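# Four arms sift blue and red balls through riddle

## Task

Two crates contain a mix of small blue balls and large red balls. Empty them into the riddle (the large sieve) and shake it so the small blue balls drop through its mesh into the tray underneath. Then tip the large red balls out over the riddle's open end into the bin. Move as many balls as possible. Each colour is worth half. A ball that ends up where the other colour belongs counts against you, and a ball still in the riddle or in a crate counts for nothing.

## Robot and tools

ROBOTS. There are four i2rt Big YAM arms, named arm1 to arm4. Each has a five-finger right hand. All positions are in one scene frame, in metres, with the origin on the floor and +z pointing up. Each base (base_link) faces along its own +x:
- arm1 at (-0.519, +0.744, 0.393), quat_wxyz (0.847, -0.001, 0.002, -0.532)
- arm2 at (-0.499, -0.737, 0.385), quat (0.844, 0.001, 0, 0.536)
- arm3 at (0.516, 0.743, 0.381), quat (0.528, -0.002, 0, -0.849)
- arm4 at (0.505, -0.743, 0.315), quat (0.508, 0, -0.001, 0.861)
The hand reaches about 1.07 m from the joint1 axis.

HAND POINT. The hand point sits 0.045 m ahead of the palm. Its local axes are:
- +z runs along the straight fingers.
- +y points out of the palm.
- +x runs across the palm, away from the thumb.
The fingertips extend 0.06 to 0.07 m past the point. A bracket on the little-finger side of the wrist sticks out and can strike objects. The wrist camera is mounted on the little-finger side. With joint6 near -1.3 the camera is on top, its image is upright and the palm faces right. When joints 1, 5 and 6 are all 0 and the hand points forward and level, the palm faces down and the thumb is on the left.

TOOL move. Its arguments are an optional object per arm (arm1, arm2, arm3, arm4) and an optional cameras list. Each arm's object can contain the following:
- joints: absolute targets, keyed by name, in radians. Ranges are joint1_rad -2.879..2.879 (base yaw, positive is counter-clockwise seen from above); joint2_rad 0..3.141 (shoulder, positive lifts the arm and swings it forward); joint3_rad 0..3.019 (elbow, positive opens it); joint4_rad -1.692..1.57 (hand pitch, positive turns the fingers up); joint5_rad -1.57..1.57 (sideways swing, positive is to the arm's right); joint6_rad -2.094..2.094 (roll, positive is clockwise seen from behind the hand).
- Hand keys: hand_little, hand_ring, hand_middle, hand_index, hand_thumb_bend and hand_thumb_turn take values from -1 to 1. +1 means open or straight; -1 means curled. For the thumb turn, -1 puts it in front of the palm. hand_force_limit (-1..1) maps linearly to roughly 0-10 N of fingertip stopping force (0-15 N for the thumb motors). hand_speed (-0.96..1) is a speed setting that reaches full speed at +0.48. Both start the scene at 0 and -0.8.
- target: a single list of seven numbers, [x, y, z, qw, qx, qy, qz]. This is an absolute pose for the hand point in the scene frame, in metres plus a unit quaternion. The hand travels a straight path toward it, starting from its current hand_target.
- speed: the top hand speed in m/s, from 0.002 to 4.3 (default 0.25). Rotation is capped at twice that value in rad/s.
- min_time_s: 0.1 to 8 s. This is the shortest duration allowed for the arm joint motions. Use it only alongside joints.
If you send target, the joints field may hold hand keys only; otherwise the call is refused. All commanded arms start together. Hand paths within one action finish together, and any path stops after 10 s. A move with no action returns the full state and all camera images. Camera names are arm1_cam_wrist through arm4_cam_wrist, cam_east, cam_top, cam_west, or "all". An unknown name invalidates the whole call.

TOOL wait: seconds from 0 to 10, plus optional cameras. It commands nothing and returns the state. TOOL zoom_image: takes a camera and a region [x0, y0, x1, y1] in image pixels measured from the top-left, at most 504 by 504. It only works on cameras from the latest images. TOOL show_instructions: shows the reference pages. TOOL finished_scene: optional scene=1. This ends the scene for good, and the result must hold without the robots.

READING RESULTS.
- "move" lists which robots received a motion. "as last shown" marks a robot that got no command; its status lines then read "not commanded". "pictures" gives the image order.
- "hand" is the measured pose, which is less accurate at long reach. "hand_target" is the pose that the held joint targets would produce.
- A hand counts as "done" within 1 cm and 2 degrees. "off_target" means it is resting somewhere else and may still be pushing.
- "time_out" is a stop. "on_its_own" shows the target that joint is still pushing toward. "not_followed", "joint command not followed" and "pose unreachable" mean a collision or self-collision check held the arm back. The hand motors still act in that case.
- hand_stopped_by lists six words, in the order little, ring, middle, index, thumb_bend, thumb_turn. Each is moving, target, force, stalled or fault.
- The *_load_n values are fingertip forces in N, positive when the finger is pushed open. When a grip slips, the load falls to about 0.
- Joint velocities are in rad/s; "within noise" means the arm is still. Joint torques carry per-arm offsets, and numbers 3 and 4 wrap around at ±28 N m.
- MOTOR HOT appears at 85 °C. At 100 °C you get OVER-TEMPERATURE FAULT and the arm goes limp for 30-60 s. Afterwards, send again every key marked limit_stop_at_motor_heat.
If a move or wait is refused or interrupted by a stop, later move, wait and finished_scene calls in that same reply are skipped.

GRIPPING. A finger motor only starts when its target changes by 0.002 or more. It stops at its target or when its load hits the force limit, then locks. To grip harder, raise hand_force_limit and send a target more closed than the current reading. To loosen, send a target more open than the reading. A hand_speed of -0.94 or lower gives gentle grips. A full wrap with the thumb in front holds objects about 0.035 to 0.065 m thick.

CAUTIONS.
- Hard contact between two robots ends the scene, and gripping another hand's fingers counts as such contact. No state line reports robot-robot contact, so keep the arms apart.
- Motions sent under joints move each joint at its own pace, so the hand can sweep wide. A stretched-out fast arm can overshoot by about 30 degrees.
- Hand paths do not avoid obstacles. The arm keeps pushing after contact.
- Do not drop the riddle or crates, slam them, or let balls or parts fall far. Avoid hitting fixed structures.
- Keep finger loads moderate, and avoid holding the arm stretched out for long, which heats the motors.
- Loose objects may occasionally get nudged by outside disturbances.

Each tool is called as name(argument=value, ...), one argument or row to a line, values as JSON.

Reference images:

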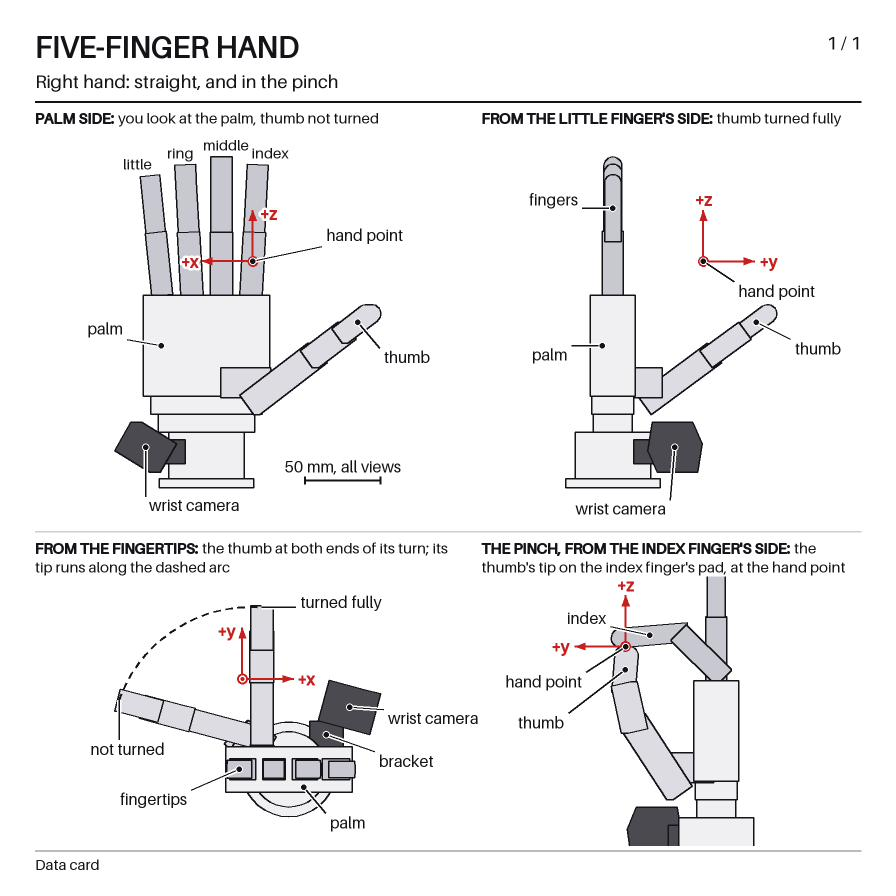

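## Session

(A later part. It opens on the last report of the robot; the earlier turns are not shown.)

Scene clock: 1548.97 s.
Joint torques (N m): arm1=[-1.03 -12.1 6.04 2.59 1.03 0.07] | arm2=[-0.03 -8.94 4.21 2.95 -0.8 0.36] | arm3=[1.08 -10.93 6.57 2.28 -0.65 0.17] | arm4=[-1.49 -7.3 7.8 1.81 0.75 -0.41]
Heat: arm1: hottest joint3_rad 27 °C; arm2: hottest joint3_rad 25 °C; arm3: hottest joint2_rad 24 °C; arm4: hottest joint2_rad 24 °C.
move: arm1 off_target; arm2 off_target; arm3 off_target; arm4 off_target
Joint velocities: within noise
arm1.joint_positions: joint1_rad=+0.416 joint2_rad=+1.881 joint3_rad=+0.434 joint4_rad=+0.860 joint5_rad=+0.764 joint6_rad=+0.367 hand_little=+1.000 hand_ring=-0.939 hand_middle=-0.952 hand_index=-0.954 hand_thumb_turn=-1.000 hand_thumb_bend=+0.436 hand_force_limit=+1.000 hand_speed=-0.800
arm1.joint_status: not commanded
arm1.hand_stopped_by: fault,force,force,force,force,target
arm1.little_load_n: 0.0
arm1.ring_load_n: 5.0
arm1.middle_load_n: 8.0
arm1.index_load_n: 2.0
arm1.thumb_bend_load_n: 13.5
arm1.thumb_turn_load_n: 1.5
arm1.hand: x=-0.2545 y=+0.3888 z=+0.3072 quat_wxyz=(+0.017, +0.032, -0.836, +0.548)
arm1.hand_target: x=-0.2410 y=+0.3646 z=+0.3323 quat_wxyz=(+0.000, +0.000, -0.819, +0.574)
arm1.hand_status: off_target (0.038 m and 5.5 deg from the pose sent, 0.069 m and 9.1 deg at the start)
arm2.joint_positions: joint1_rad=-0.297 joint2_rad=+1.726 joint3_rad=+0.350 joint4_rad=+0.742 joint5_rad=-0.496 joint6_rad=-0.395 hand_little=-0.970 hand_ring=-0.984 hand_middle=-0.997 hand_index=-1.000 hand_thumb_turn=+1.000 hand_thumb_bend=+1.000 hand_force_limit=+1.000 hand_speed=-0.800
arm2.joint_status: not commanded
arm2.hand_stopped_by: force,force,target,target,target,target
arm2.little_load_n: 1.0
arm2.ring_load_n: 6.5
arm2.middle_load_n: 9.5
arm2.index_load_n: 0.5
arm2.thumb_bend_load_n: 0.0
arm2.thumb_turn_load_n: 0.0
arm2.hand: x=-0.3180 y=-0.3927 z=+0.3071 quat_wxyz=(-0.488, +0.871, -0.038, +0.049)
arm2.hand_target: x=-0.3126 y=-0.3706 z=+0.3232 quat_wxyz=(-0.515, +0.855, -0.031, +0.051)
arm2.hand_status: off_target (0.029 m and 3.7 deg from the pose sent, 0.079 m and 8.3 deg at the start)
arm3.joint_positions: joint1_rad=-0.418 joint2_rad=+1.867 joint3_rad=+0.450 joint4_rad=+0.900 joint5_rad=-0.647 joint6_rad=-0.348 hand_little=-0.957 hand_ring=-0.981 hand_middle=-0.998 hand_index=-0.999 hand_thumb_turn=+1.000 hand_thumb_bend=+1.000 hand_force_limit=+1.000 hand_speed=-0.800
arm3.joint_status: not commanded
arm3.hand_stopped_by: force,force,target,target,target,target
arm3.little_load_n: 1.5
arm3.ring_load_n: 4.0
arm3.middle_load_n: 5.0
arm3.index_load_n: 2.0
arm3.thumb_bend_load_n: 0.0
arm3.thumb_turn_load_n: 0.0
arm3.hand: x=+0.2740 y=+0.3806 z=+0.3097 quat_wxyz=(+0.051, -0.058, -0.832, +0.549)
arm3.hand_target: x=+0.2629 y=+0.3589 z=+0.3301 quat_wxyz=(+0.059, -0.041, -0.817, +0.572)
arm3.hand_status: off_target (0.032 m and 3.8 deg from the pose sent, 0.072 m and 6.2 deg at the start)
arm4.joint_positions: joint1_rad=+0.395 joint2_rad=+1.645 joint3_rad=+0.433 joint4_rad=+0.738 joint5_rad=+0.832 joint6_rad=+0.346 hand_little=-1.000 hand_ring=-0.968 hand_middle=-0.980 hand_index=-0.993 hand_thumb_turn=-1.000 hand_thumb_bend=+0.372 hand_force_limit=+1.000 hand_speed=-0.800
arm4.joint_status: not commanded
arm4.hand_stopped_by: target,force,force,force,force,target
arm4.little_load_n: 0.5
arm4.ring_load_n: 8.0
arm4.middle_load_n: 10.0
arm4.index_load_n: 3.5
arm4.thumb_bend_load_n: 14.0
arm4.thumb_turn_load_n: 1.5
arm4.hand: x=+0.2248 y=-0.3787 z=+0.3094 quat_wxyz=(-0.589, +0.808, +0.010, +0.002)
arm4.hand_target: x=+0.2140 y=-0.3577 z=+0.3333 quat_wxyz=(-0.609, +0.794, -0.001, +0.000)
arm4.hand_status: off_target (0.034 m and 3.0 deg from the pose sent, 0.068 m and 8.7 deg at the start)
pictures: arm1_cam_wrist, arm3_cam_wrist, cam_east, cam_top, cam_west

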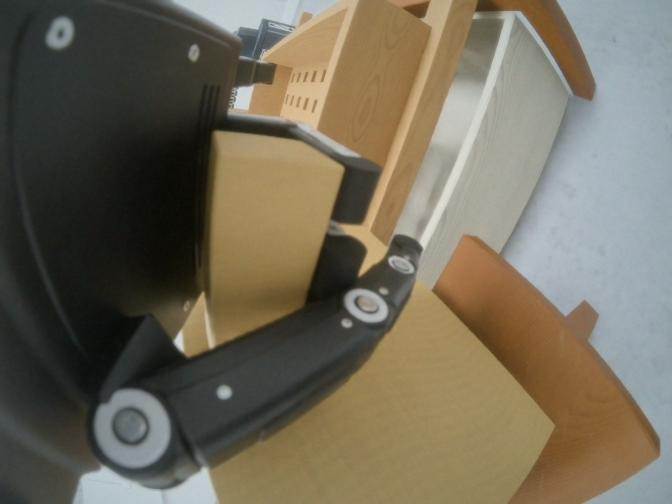

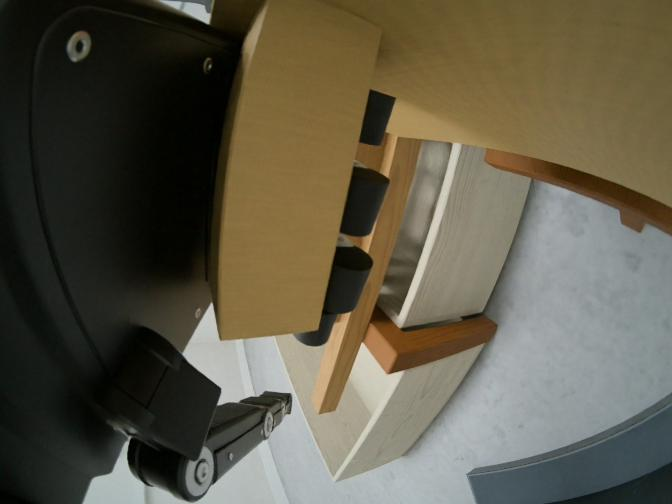

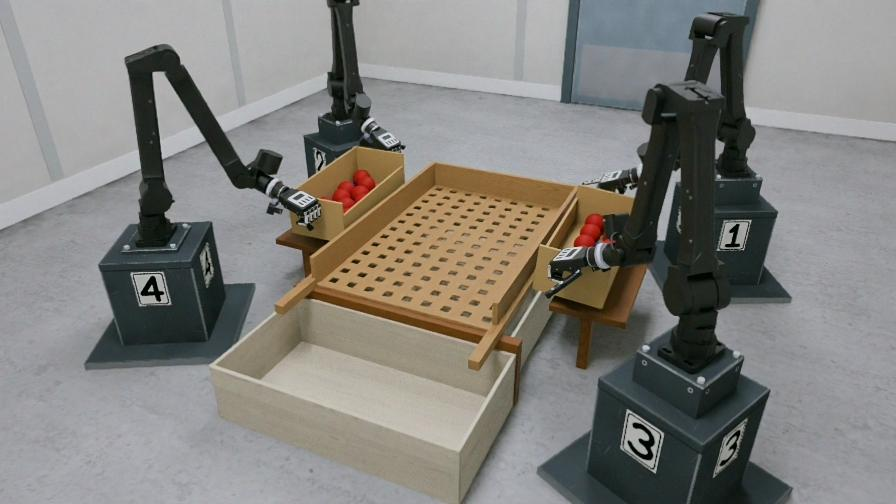

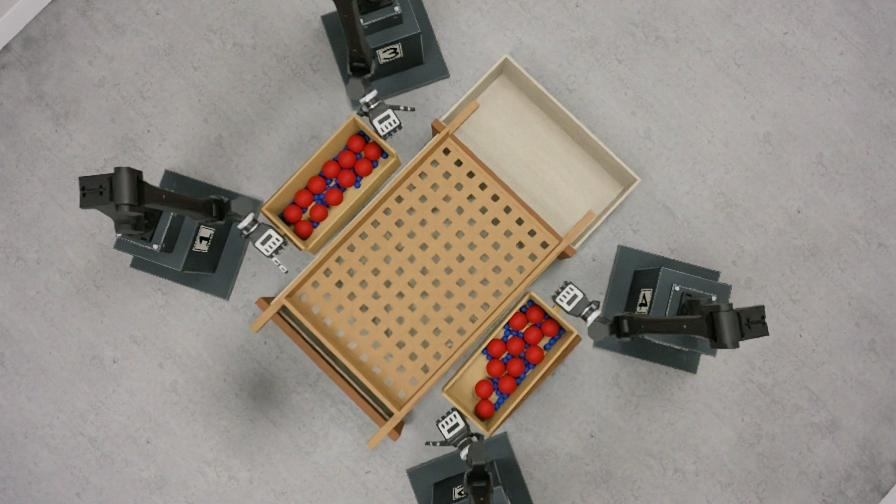

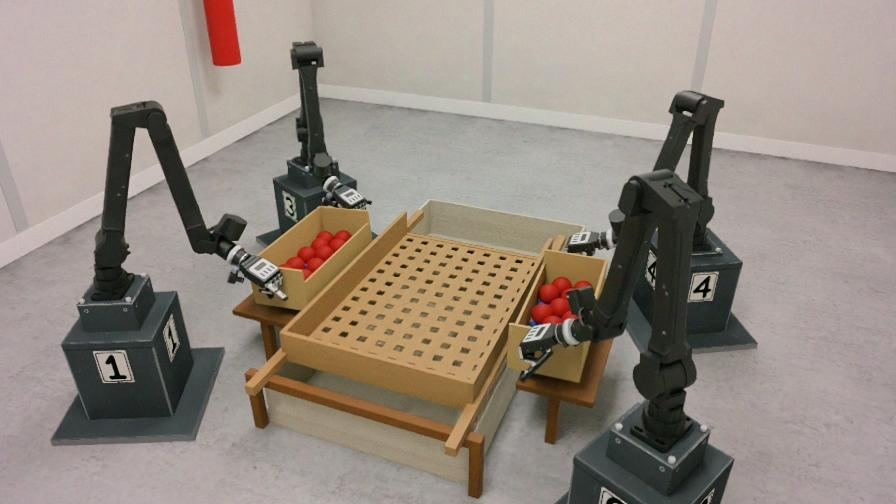

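move(
  arm1={"target": [-0.240, 0.335, 0.334, 0, 0, 0.8387, -0.5446], "speed": 0.06},
  arm3={"target": [0.262, 0.3315, 0.3294, -0.0604, 0.0392, 0.8365, -0.5432], "speed": 0.06},
  arm2={"target": [-0.312, -0.342, 0.3244, 0.4914, -0.8687, 0.0299, -0.0528], "speed": 0.06},
  arm4={"target": [0.213, -0.328, 0.334, 0.5878, -0.809, 0, 0], "speed": 0.06},
)

move(
  arm1={"target": [-0.240, 0.3194, 0.3694, 0, 0, 0.9205, -0.3907], "speed": 0.06},
  arm3={"target": [0.262, 0.3154, 0.3654, -0.0663, 0.0281, 0.9181, -0.3897], "speed": 0.06},
  arm2={"target": [-0.312, -0.3274, 0.3604, 0.3331, -0.9407, 0.0203, -0.0572], "speed": 0.06},
  arm4={"target": [0.213, -0.312, 0.367, 0.4384, -0.8988, 0, 0], "speed": 0.06},
  cameras=["arm1_cam_wrist", "arm2_cam_wrist", "arm3_cam_wrist", "arm4_cam_wrist", "cam_top", "cam_east", "cam_west"],
)

zoom_image(
  camera="cam_west",
  region=[220, 180, 400, 330],
)

zoom_image(
  camera="cam_east",
  region=[280, 110, 440, 250],
)

zoom_image(
  camera="cam_east",
  region=[500, 160, 660, 320],
)

zoom_image(
  camera="cam_west",
  region=[460, 220, 620, 390],
)

Scene clock: 1604.60 s.
Joint torques (N m): arm1=[-1.08 -15.21 6.61 2.37 1.01 0.02] | arm2=[-0.26 -10.81 5.5 1.65 -0.59 0.25] | arm3=[1.49 -13.51 7.2 1.77 -0.64 0.19] | arm4=[-2.26 -8.29 8.96 1.84 0.55 -0.16]
Heat: arm1: hottest joint3_rad 27 °C; arm2: hottest joint3_rad 25 °C; arm3: hottest joint2_rad 24 °C; arm4: hottest joint2_rad 23 °C.
move: arm1 off_target; arm2 off_target; arm3 off_target; arm4 off_target
Joint velocities: within noise
arm1.joint_positions: joint1_rad=+0.337 joint2_rad=+1.874 joint3_rad=+0.506 joint4_rad=+0.706 joint5_rad=+0.670 joint6_rad=+0.379 hand_little=+1.000 hand_ring=-0.939 hand_middle=-0.952 hand_index=-0.954 hand_thumb_turn=-1.000 hand_thumb_bend=+0.436 hand_force_limit=+1.000 hand_speed=-0.800
arm1.joint_status: not commanded
arm1.hand_stopped_by: fault,force,force,force,force,target
arm1.little_load_n: 0.0
arm1.ring_load_n: 4.5
arm1.middle_load_n: 8.5
arm1.index_load_n: 2.0
arm1.thumb_bend_load_n: 14.0
arm1.thumb_turn_load_n: 1.5
arm1.hand: x=-0.2560 y=+0.3665 z=+0.2953 quat_wxyz=(+0.021, +0.032, -0.860, +0.509)
arm1.hand_target: x=-0.2413 y=+0.3364 z=+0.3341 quat_wxyz=(+0.000, +0.000, -0.839, +0.545)
arm1.hand_status: off_target (0.052 m and 6.5 deg from the pose sent, 0.062 m and 4.2 deg at the start)
arm2.joint_positions: joint1_rad=-0.223 joint2_rad=+1.726 joint3_rad=+0.419 joint4_rad=+0.650 joint5_rad=-0.420 joint6_rad=-0.373 hand_little=-0.971 hand_ring=-0.984 hand_middle=-0.997 hand_index=-1.000 hand_thumb_turn=+1.000 hand_thumb_bend=+1.000 hand_force_limit=+1.000 hand_speed=-0.800
arm2.joint_status: not commanded
arm2.hand_stopped_by: force,force,target,target,target,target
arm2.little_load_n: 0.0
arm2.ring_load_n: 3.5
arm2.middle_load_n: 6.5
arm2.index_load_n: 0.0
arm2.thumb_bend_load_n: 0.0
arm2.thumb_turn_load_n: -0.5
arm2.hand: x=-0.3188 y=-0.3670 z=+0.3058 quat_wxyz=(-0.468, +0.882, -0.036, +0.050)
arm2.hand_target: x=-0.3126 y=-0.3429 z=+0.3250 quat_wxyz=(-0.492, +0.869, -0.030, +0.052)
arm2.hand_status: off_target (0.032 m and 3.1 deg from the pose sent, 0.054 m and 1.1 deg at the start)
arm3.joint_positions: joint1_rad=-0.346 joint2_rad=+1.861 joint3_rad=+0.519 joint4_rad=+0.761 joint5_rad=-0.559 joint6_rad=-0.365 hand_little=-0.957 hand_ring=-0.981 hand_middle=-0.998 hand_index=-0.999 hand_thumb_turn=+1.000 hand_thumb_bend=+1.000 hand_force_limit=+1.000 hand_speed=-0.800
arm3.joint_status: not commanded
arm3.hand_stopped_by: force,force,target,target,target,target
arm3.little_load_n: 1.0
arm3.ring_load_n: 4.0
arm3.middle_load_n: 5.0
arm3.index_load_n: 1.5
arm3.thumb_bend_load_n: 0.0
arm3.thumb_turn_load_n: 0.0
arm3.hand: x=+0.2730 y=+0.3579 z=+0.3001 quat_wxyz=(+0.052, -0.055, -0.853, +0.516)
arm3.hand_target: x=+0.2630 y=+0.3326 z=+0.3298 quat_wxyz=(+0.060, -0.039, -0.836, +0.543)
arm3.hand_status: off_target (0.041 m and 4.2 deg from the pose sent, 0.054 m and 2.6 deg at the start)
arm4.joint_positions: joint1_rad=+0.329 joint2_rad=+1.645 joint3_rad=+0.491 joint4_rad=+0.626 joint5_rad=+0.755 joint6_rad=+0.331 hand_little=-1.000 hand_ring=-0.968 hand_middle=-0.980 hand_index=-0.994 hand_thumb_turn=-1.000 hand_thumb_bend=+0.372 hand_force_limit=+1.000 hand_speed=-0.800
arm4.joint_status: not commanded
arm4.hand_stopped_by: target,force,force,force,force,target
arm4.little_load_n: 0.0
arm4.ring_load_n: 2.5
arm4.middle_load_n: 10.0
arm4.index_load_n: 0.0
arm4.thumb_bend_load_n: 14.0
arm4.thumb_turn_load_n: 1.5
arm4.hand: x=+0.2275 y=-0.3585 z=+0.3028 quat_wxyz=(-0.563, +0.826, +0.023, +0.012)
arm4.hand_target: x=+0.2148 y=-0.3299 z=+0.3352 quat_wxyz=(-0.588, +0.809, +0.000, +0.000)
arm4.hand_status: off_target (0.046 m and 4.6 deg from the pose sent, 0.057 m and 1.2 deg at the start)
pictures: none

Scene clock: 1608.20 s.
Joint torques (N m): arm1=[-1.73 -16.03 11.17 1.55 0.99 -0.04] | arm2=[-0.09 -13.74 8.4 0.96 -0.53 0.15] | arm3=[1.67 -14.51 12.11 0.88 -0.61 0.23] | arm4=[-3.55 -10.87 12.6 1.63 0.88 -0.08]
Heat: arm1: hottest joint3_rad 27 °C; arm2: hottest joint3_rad 25 °C; arm3: hottest joint2_rad 24 °C; arm4: hottest joint2_rad 24 °C.
move: arm1 off_target; arm2 off_target; arm3 off_target; arm4 off_target
Joint velocities: within noise
arm1.joint_positions: joint1_rad=+0.225 joint2_rad=+1.692 joint3_rad=+0.707 joint4_rad=-0.016 joint5_rad=+0.430 joint6_rad=+0.492 hand_little=+1.000 hand_ring=-0.939 hand_middle=-0.952 hand_index=-0.954 hand_thumb_turn=-1.000 hand_thumb_bend=+0.436 hand_force_limit=+1.000 hand_speed=-0.800
arm1.joint_status: not commanded
arm1.hand_stopped_by: fault,force,force,force,force,target
arm1.little_load_n: 0.0
arm1.ring_load_n: 1.0
arm1.middle_load_n: 9.5
arm1.index_load_n: 1.0
arm1.thumb_bend_load_n: 14.0
arm1.thumb_turn_load_n: 2.0
arm1.hand: x=-0.2550 y=+0.3641 z=+0.3202 quat_wxyz=(+0.022, +0.027, -0.939, +0.342)
arm1.hand_target: x=-0.2418 y=+0.3219 z=+0.3700 quat_wxyz=(+0.000, +0.000, -0.920, +0.391)
arm1.hand_status: off_target (0.068 m and 7.2 deg from the pose sent, 0.089 m and 15.8 deg at the start)
arm2.joint_positions: joint1_rad=-0.109 joint2_rad=+1.605 joint3_rad=+0.662 joint4_rad=-0.057 joint5_rad=-0.202 joint6_rad=-0.429 hand_little=-0.971 hand_ring=-0.985 hand_middle=-0.997 hand_index=-1.000 hand_thumb_turn=+1.000 hand_thumb_bend=+1.000 hand_force_limit=+1.000 hand_speed=-0.800
arm2.joint_status: not commanded
arm2.hand_stopped_by: force,force,target,target,target,target
arm2.little_load_n: 0.0
arm2.ring_load_n: 2.0
arm2.middle_load_n: 8.0
arm2.index_load_n: 0.0
arm2.thumb_bend_load_n: 0.0
arm2.thumb_turn_load_n: 0.0
arm2.hand: x=-0.3199 y=-0.3632 z=+0.3248 quat_wxyz=(-0.294, +0.954, -0.029, +0.045)
arm2.hand_target: x=-0.3130 y=-0.3289 z=+0.3606 quat_wxyz=(-0.334, +0.941, -0.020, +0.057)
arm2.hand_status: off_target (0.051 m and 5.1 deg from the pose sent, 0.068 m and 17.0 deg at the start)
arm3.joint_positions: joint1_rad=-0.230 joint2_rad=+1.683 joint3_rad=+0.718 joint4_rad=+0.046 joint5_rad=-0.323 joint6_rad=-0.491 hand_little=-0.957 hand_ring=-0.981 hand_middle=-0.998 hand_index=-0.999 hand_thumb_turn=+1.000 hand_thumb_bend=+1.000 hand_force_limit=+1.000 hand_speed=-0.800
arm3.joint_status: not commanded
arm3.hand_stopped_by: force,force,target,target,target,target
arm3.little_load_n: 0.0
arm3.ring_load_n: 4.0
arm3.middle_load_n: 7.0
arm3.index_load_n: 1.5
arm3.thumb_bend_load_n: 0.0
arm3.thumb_turn_load_n: -0.5
arm3.hand: x=+0.2749 y=+0.3548 z=+0.3218 quat_wxyz=(+0.051, -0.040, -0.935, +0.349)
arm3.hand_target: x=+0.2636 y=+0.3176 z=+0.3659 quat_wxyz=(+0.066, -0.028, -0.918, +0.390)
arm3.hand_status: off_target (0.060 m and 5.6 deg from the pose sent, 0.079 m and 16.6 deg at the start)
arm4.joint_positions: joint1_rad=+0.225 joint2_rad=+1.528 joint3_rad=+0.717 joint4_rad=-0.125 joint5_rad=+0.514 joint6_rad=+0.477 hand_little=-1.000 hand_ring=-0.968 hand_middle=-0.980 hand_index=-0.994 hand_thumb_turn=-1.000 hand_thumb_bend=+0.372 hand_force_limit=+1.000 hand_speed=-0.800
arm4.joint_status: not commanded
arm4.hand_stopped_by: target,force,force,force,force,target
arm4.little_load_n: 0.0
arm4.ring_load_n: 6.0
arm4.middle_load_n: 10.0
arm4.index_load_n: 0.5
arm4.thumb_bend_load_n: 14.5
arm4.thumb_turn_load_n: 2.0
arm4.hand: x=+0.2308 y=-0.3638 z=+0.3091 quat_wxyz=(-0.386, +0.921, +0.037, +0.028)
arm4.hand_target: x=+0.2168 y=-0.3163 z=+0.3690 quat_wxyz=(-0.439, +0.898, +0.000, +0.001)
arm4.hand_status: off_target (0.080 m and 8.4 deg from the pose sent, 0.081 m and 16.8 deg at the start)
pictures: arm1_cam_wrist, arm2_cam_wrist, arm3_cam_wrist, arm4_cam_wrist, cam_east, cam_top, cam_west

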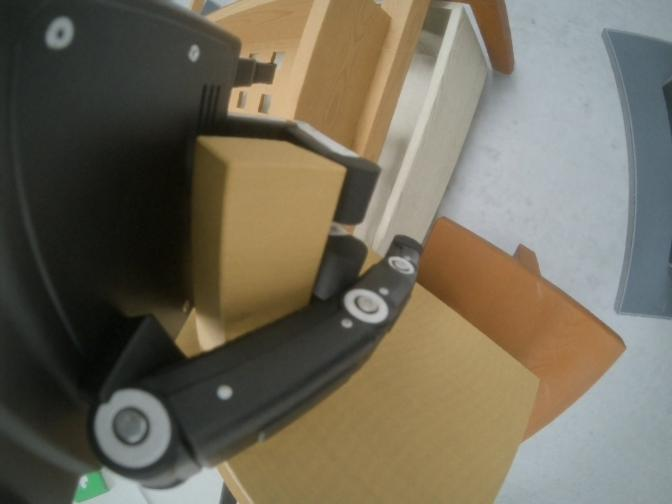

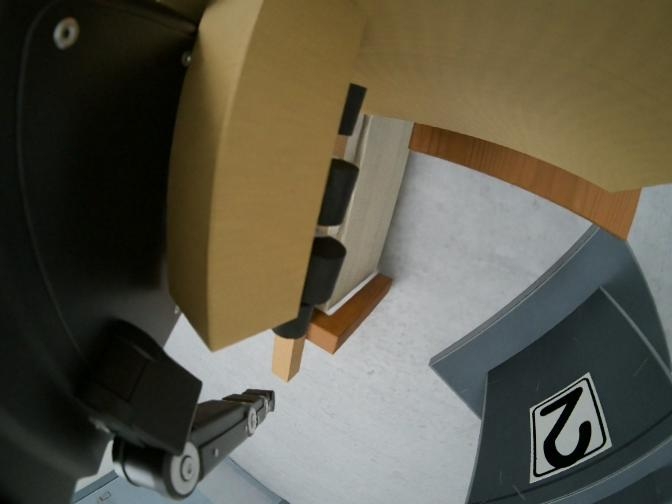

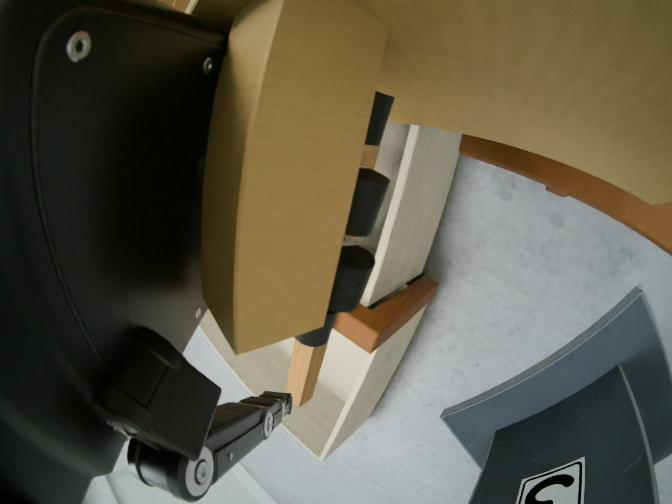

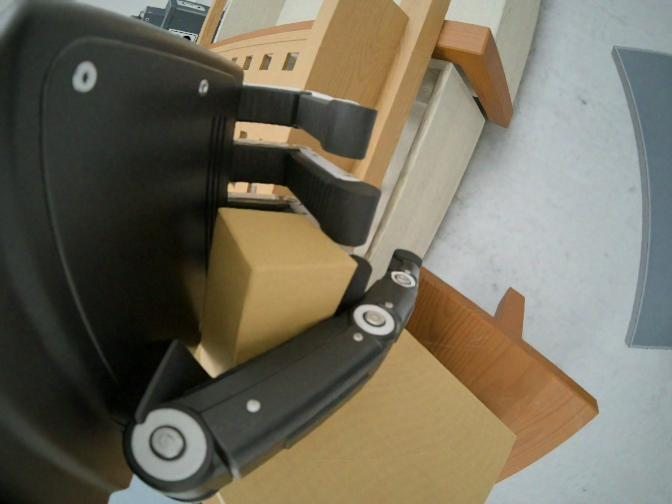

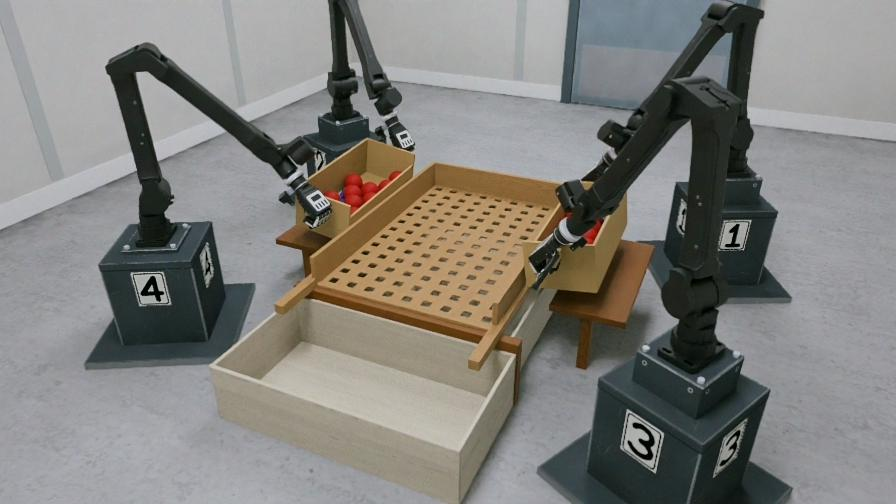

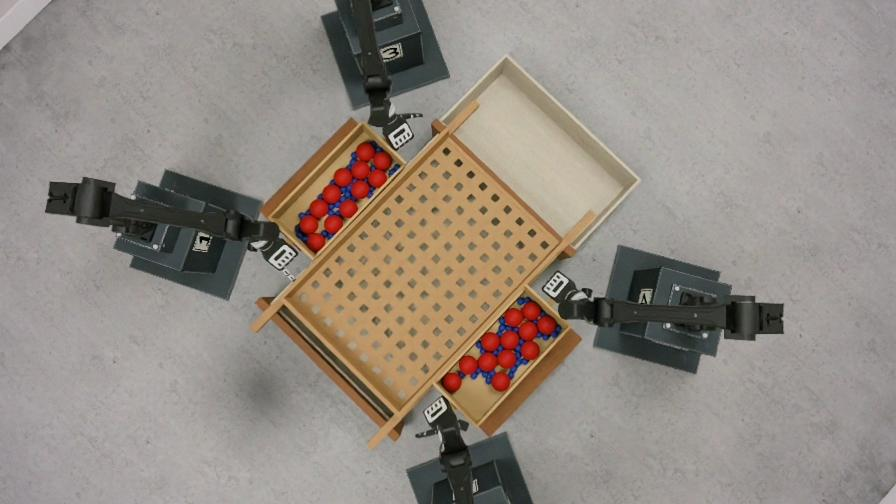

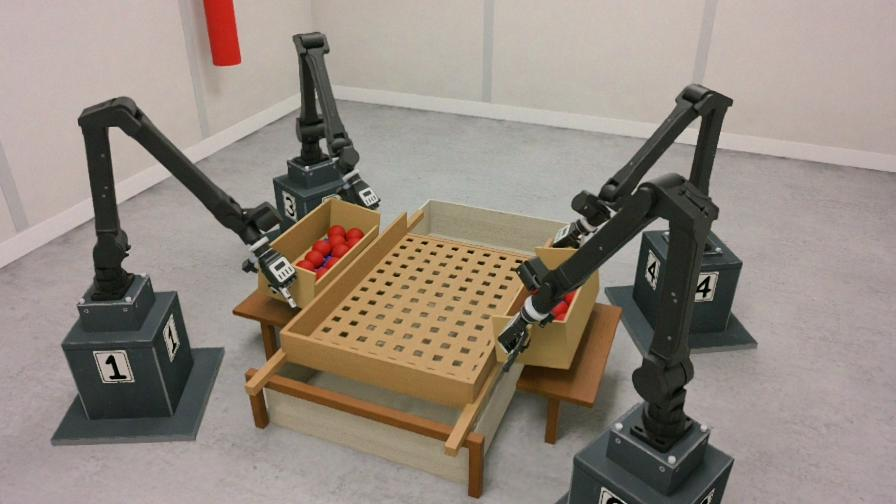

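Scaled by 2.800 from the camera's image (finer frame: 1280x720).

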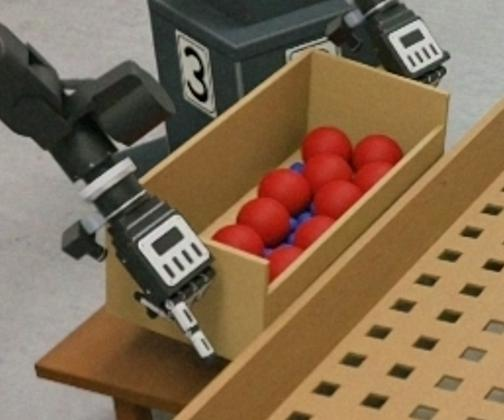

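Scaled by 3.150 from the camera's image (finer frame: 1280x720).

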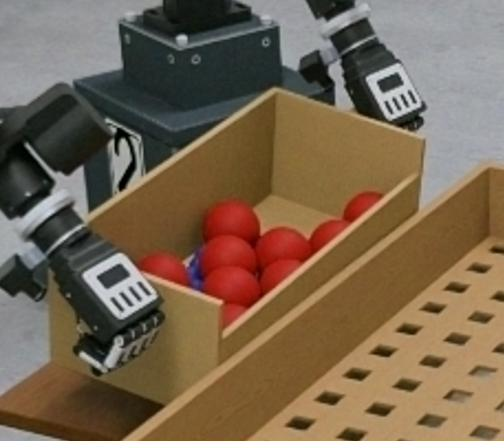

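Scaled by 3.150 from the camera's image (finer frame: 1280x720).

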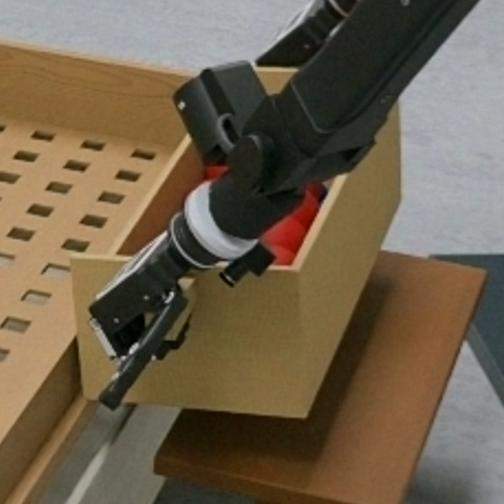

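Scaled by 2.965 from the camera's image (finer frame: 1280x720).

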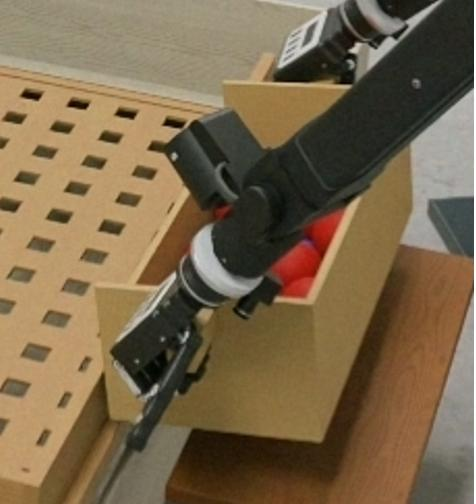

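move(
  arm1={"target": [-0.234, 0.301, 0.408, 0, 0, 0.9744, -0.225], "speed": 0.07},
  arm3={"target": [0.256, 0.301, 0.402, -0.0702, 0.0162, 0.9719, -0.2244], "speed": 0.07},
  arm2={"target": [-0.308, -0.313, 0.394, 0.1733, -0.9828, 0.0105, -0.0598], "speed": 0.07},
  arm4={"target": [0.205, -0.285, 0.418, 0.2756, -0.9613, 0, 0], "speed": 0.07},
  cameras=["arm1_cam_wrist", "arm2_cam_wrist", "arm3_cam_wrist", "arm4_cam_wrist", "cam_top", "cam_east", "cam_west"],
)

zoom_image(
  camera="cam_west",
  region=[220, 180, 400, 330],
)

zoom_image(
  camera="cam_east",
  region=[280, 110, 440, 250],
)

zoom_image(
  camera="cam_east",
  region=[500, 160, 660, 320],
)

zoom_image(
  camera="cam_west",
  region=[460, 220, 620, 390],
)

Scene clock: 1642.30 s.
Joint torques (N m): arm1=[-1.26 -14.97 15.08 1.29 0.41 0.02] | arm2=[-1.38 -13.74 10.36 0.53 0.31 0.2] | arm3=[1.08 -14.97 16.02 0.36 -0.07 0] | arm4=[-2.08 -10.52 15.32 1.46 0.32 0.17]
Heat: arm1: hottest joint3_rad 29 °C; arm2: hottest joint3_rad 27 °C; arm3: hottest joint3_rad 26 °C; arm4: hottest joint2_rad 24 °C.
move: arm1 off_target; arm2 off_target; arm3 off_target; arm4 off_target
Joint velocities: within noise
arm1.joint_positions: joint1_rad=+0.121 joint2_rad=+1.713 joint3_rad=+1.013 joint4_rad=-0.593 joint5_rad=+0.223 joint6_rad=+0.505 hand_little=+1.000 hand_ring=-0.939 hand_middle=-0.952 hand_index=-0.954 hand_thumb_turn=-1.000 hand_thumb_bend=+0.436 hand_force_limit=+1.000 hand_speed=-0.800
arm1.joint_status: not commanded
arm1.hand_stopped_by: fault,force,force,force,force,target
arm1.little_load_n: 0.0
arm1.ring_load_n: 0.0
arm1.middle_load_n: 9.5
arm1.index_load_n: 0.0
arm1.thumb_bend_load_n: 14.5
arm1.thumb_turn_load_n: 2.0
arm1.hand: x=-0.2534 y=+0.3506 z=+0.3654 quat_wxyz=(+0.027, +0.017, -0.984, +0.175)
arm1.hand_target: x=-0.2365 y=+0.3045 z=+0.4104 quat_wxyz=(+0.000, +0.000, -0.974, +0.225)
arm1.hand_status: off_target (0.068 m and 6.9 deg from the pose sent, 0.110 m and 14.6 deg at the start)
arm2.joint_positions: joint1_rad=-0.010 joint2_rad=+1.657 joint3_rad=+0.969 joint4_rad=-0.582 joint5_rad=-0.043 joint6_rad=-0.435 hand_little=-0.971 hand_ring=-0.985 hand_middle=-0.997 hand_index=-1.000 hand_thumb_turn=+1.000 hand_thumb_bend=+1.000 hand_force_limit=+1.000 hand_speed=-0.800
arm2.joint_status: not commanded
arm2.hand_stopped_by: force,force,target,target,target,target
arm2.little_load_n: 0.0
arm2.ring_load_n: 0.0
arm2.middle_load_n: 8.5
arm2.index_load_n: 0.0
arm2.thumb_bend_load_n: 0.0
arm2.thumb_turn_load_n: -0.5
arm2.hand: x=-0.3209 y=-0.3435 z=+0.3693 quat_wxyz=(-0.145, +0.988, -0.004, +0.044)
arm2.hand_target: x=-0.3087 y=-0.3144 z=+0.3949 quat_wxyz=(-0.174, +0.983, -0.010, +0.060)
arm2.hand_status: off_target (0.041 m and 3.8 deg from the pose sent, 0.086 m and 14.4 deg at the start)
arm3.joint_positions: joint1_rad=-0.126 joint2_rad=+1.710 joint3_rad=+1.013 joint4_rad=-0.521 joint5_rad=-0.115 joint6_rad=-0.507 hand_little=-0.957 hand_ring=-0.981 hand_middle=-0.998 hand_index=-0.999 hand_thumb_turn=+1.000 hand_thumb_bend=+1.000 hand_force_limit=+1.000 hand_speed=-0.800
arm3.joint_status: not commanded
arm3.hand_stopped_by: force,force,target,target,target,target
arm3.little_load_n: 0.0
arm3.ring_load_n: 2.0
arm3.middle_load_n: 7.0
arm3.index_load_n: 0.5
arm3.thumb_bend_load_n: 0.0
arm3.thumb_turn_load_n: 0.0
arm3.hand: x=+0.2769 y=+0.3453 z=+0.3601 quat_wxyz=(+0.044, -0.028, -0.982, +0.180)
arm3.hand_target: x=+0.2582 y=+0.3042 z=+0.4037 quat_wxyz=(+0.070, -0.016, -0.972, +0.225)
arm3.hand_status: off_target (0.064 m and 6.1 deg from the pose sent, 0.098 m and 15.3 deg at the start)
arm4.joint_positions: joint1_rad=+0.096 joint2_rad=+1.593 joint3_rad=+1.095 joint4_rad=-0.729 joint5_rad=+0.293 joint6_rad=+0.491 hand_little=-1.000 hand_ring=-0.968 hand_middle=-0.980 hand_index=-0.994 hand_thumb_turn=-1.000 hand_thumb_bend=+0.372 hand_force_limit=+1.000 hand_speed=-0.800
arm4.joint_status: not commanded
arm4.hand_stopped_by: target,force,force,force,force,target
arm4.little_load_n: 0.0
arm4.ring_load_n: 0.5
arm4.middle_load_n: 10.0
arm4.index_load_n: 2.0
arm4.thumb_bend_load_n: 14.5
arm4.thumb_turn_load_n: 1.0
arm4.hand: x=+0.2304 y=-0.3362 z=+0.3674 quat_wxyz=(-0.220, +0.974, +0.028, +0.035)
arm4.hand_target: x=+0.2089 y=-0.2902 z=+0.4209 quat_wxyz=(-0.276, +0.961, +0.000, +0.000)
arm4.hand_status: off_target (0.076 m and 8.4 deg from the pose sent, 0.137 m and 14.5 deg at the start)
pictures: arm1_cam_wrist, arm2_cam_wrist, arm3_cam_wrist, arm4_cam_wrist, cam_east, cam_top, cam_west

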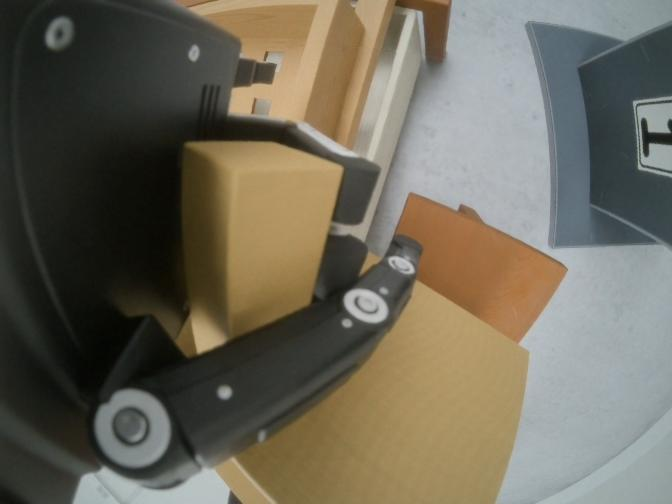

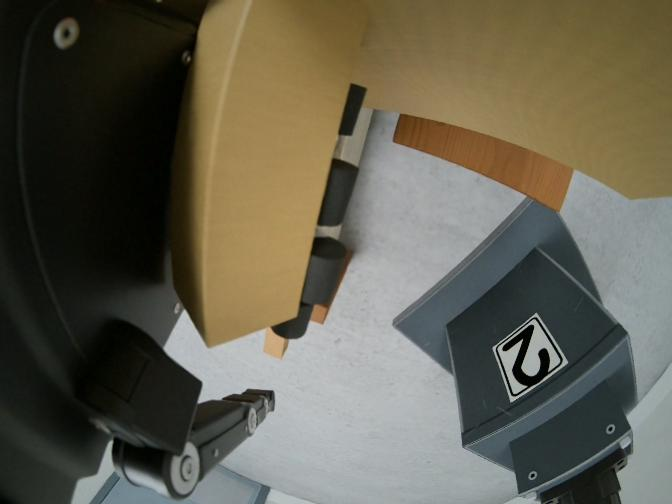

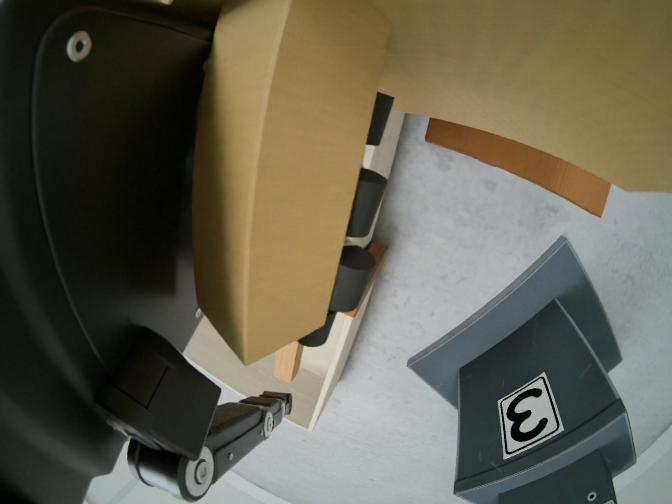

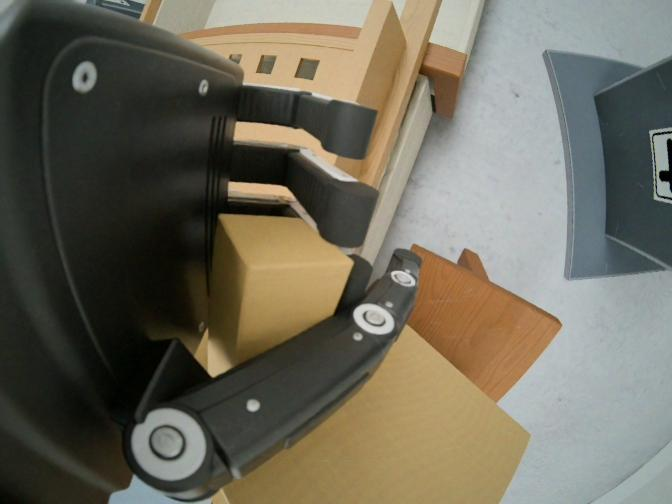

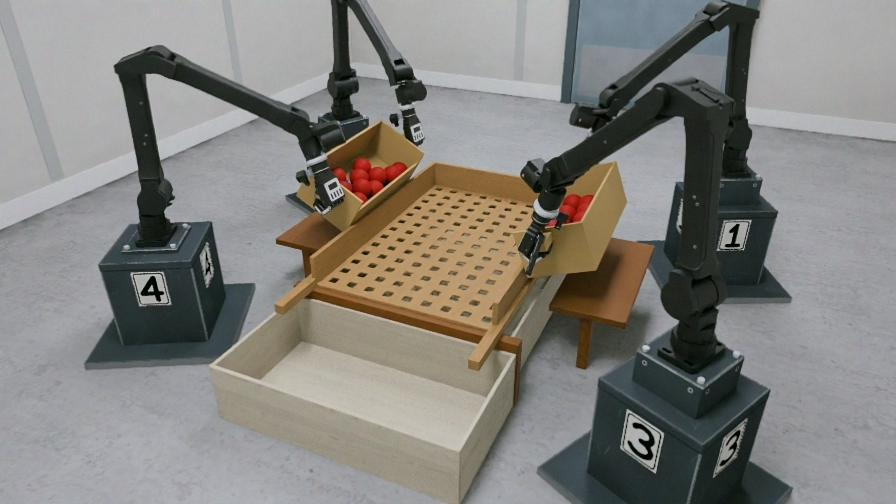

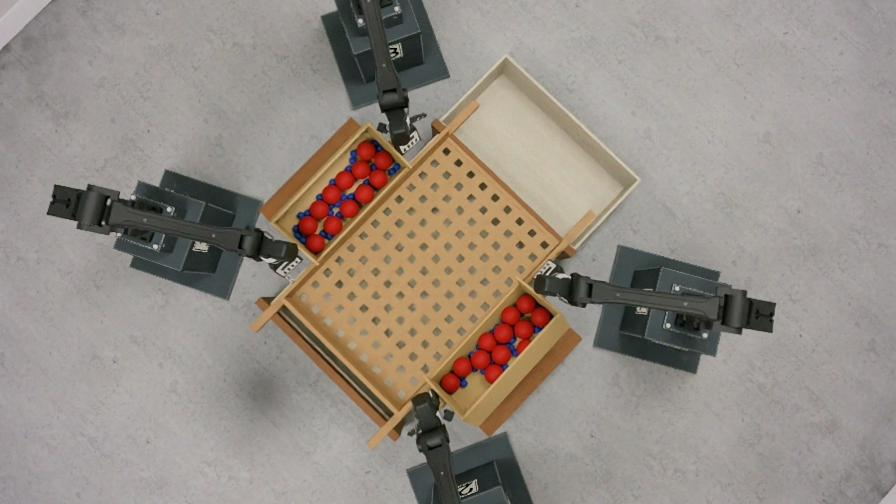

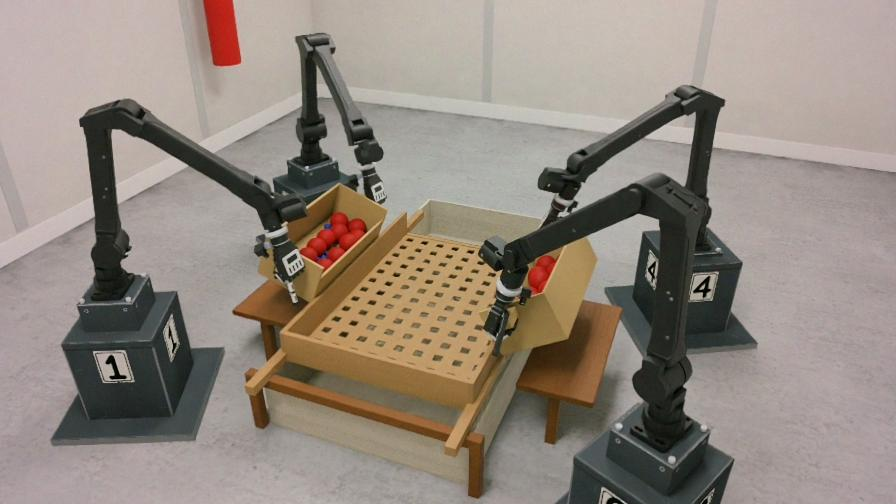

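Scaled by 2.800 from the camera's image (finer frame: 1280x720).

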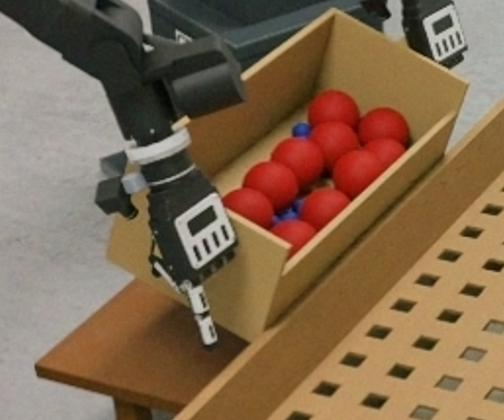

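Scaled by 3.150 from the camera's image (finer frame: 1280x720).

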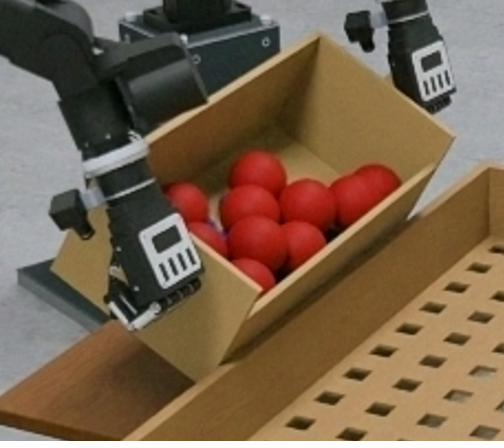

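Scaled by 3.150 from the camera's image (finer frame: 1280x720).

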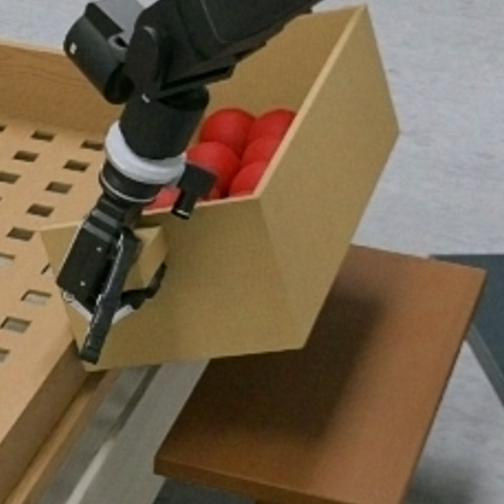

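Scaled by 2.965 from the camera's image (finer frame: 1280x720).

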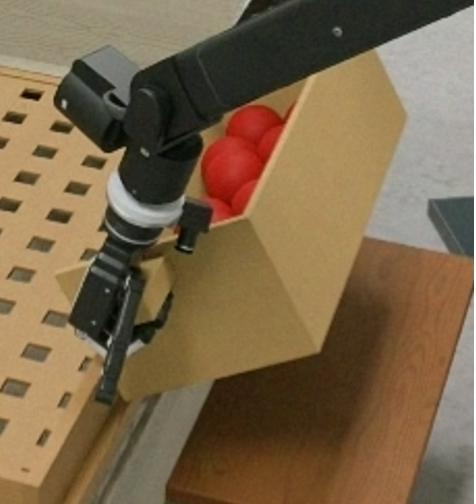

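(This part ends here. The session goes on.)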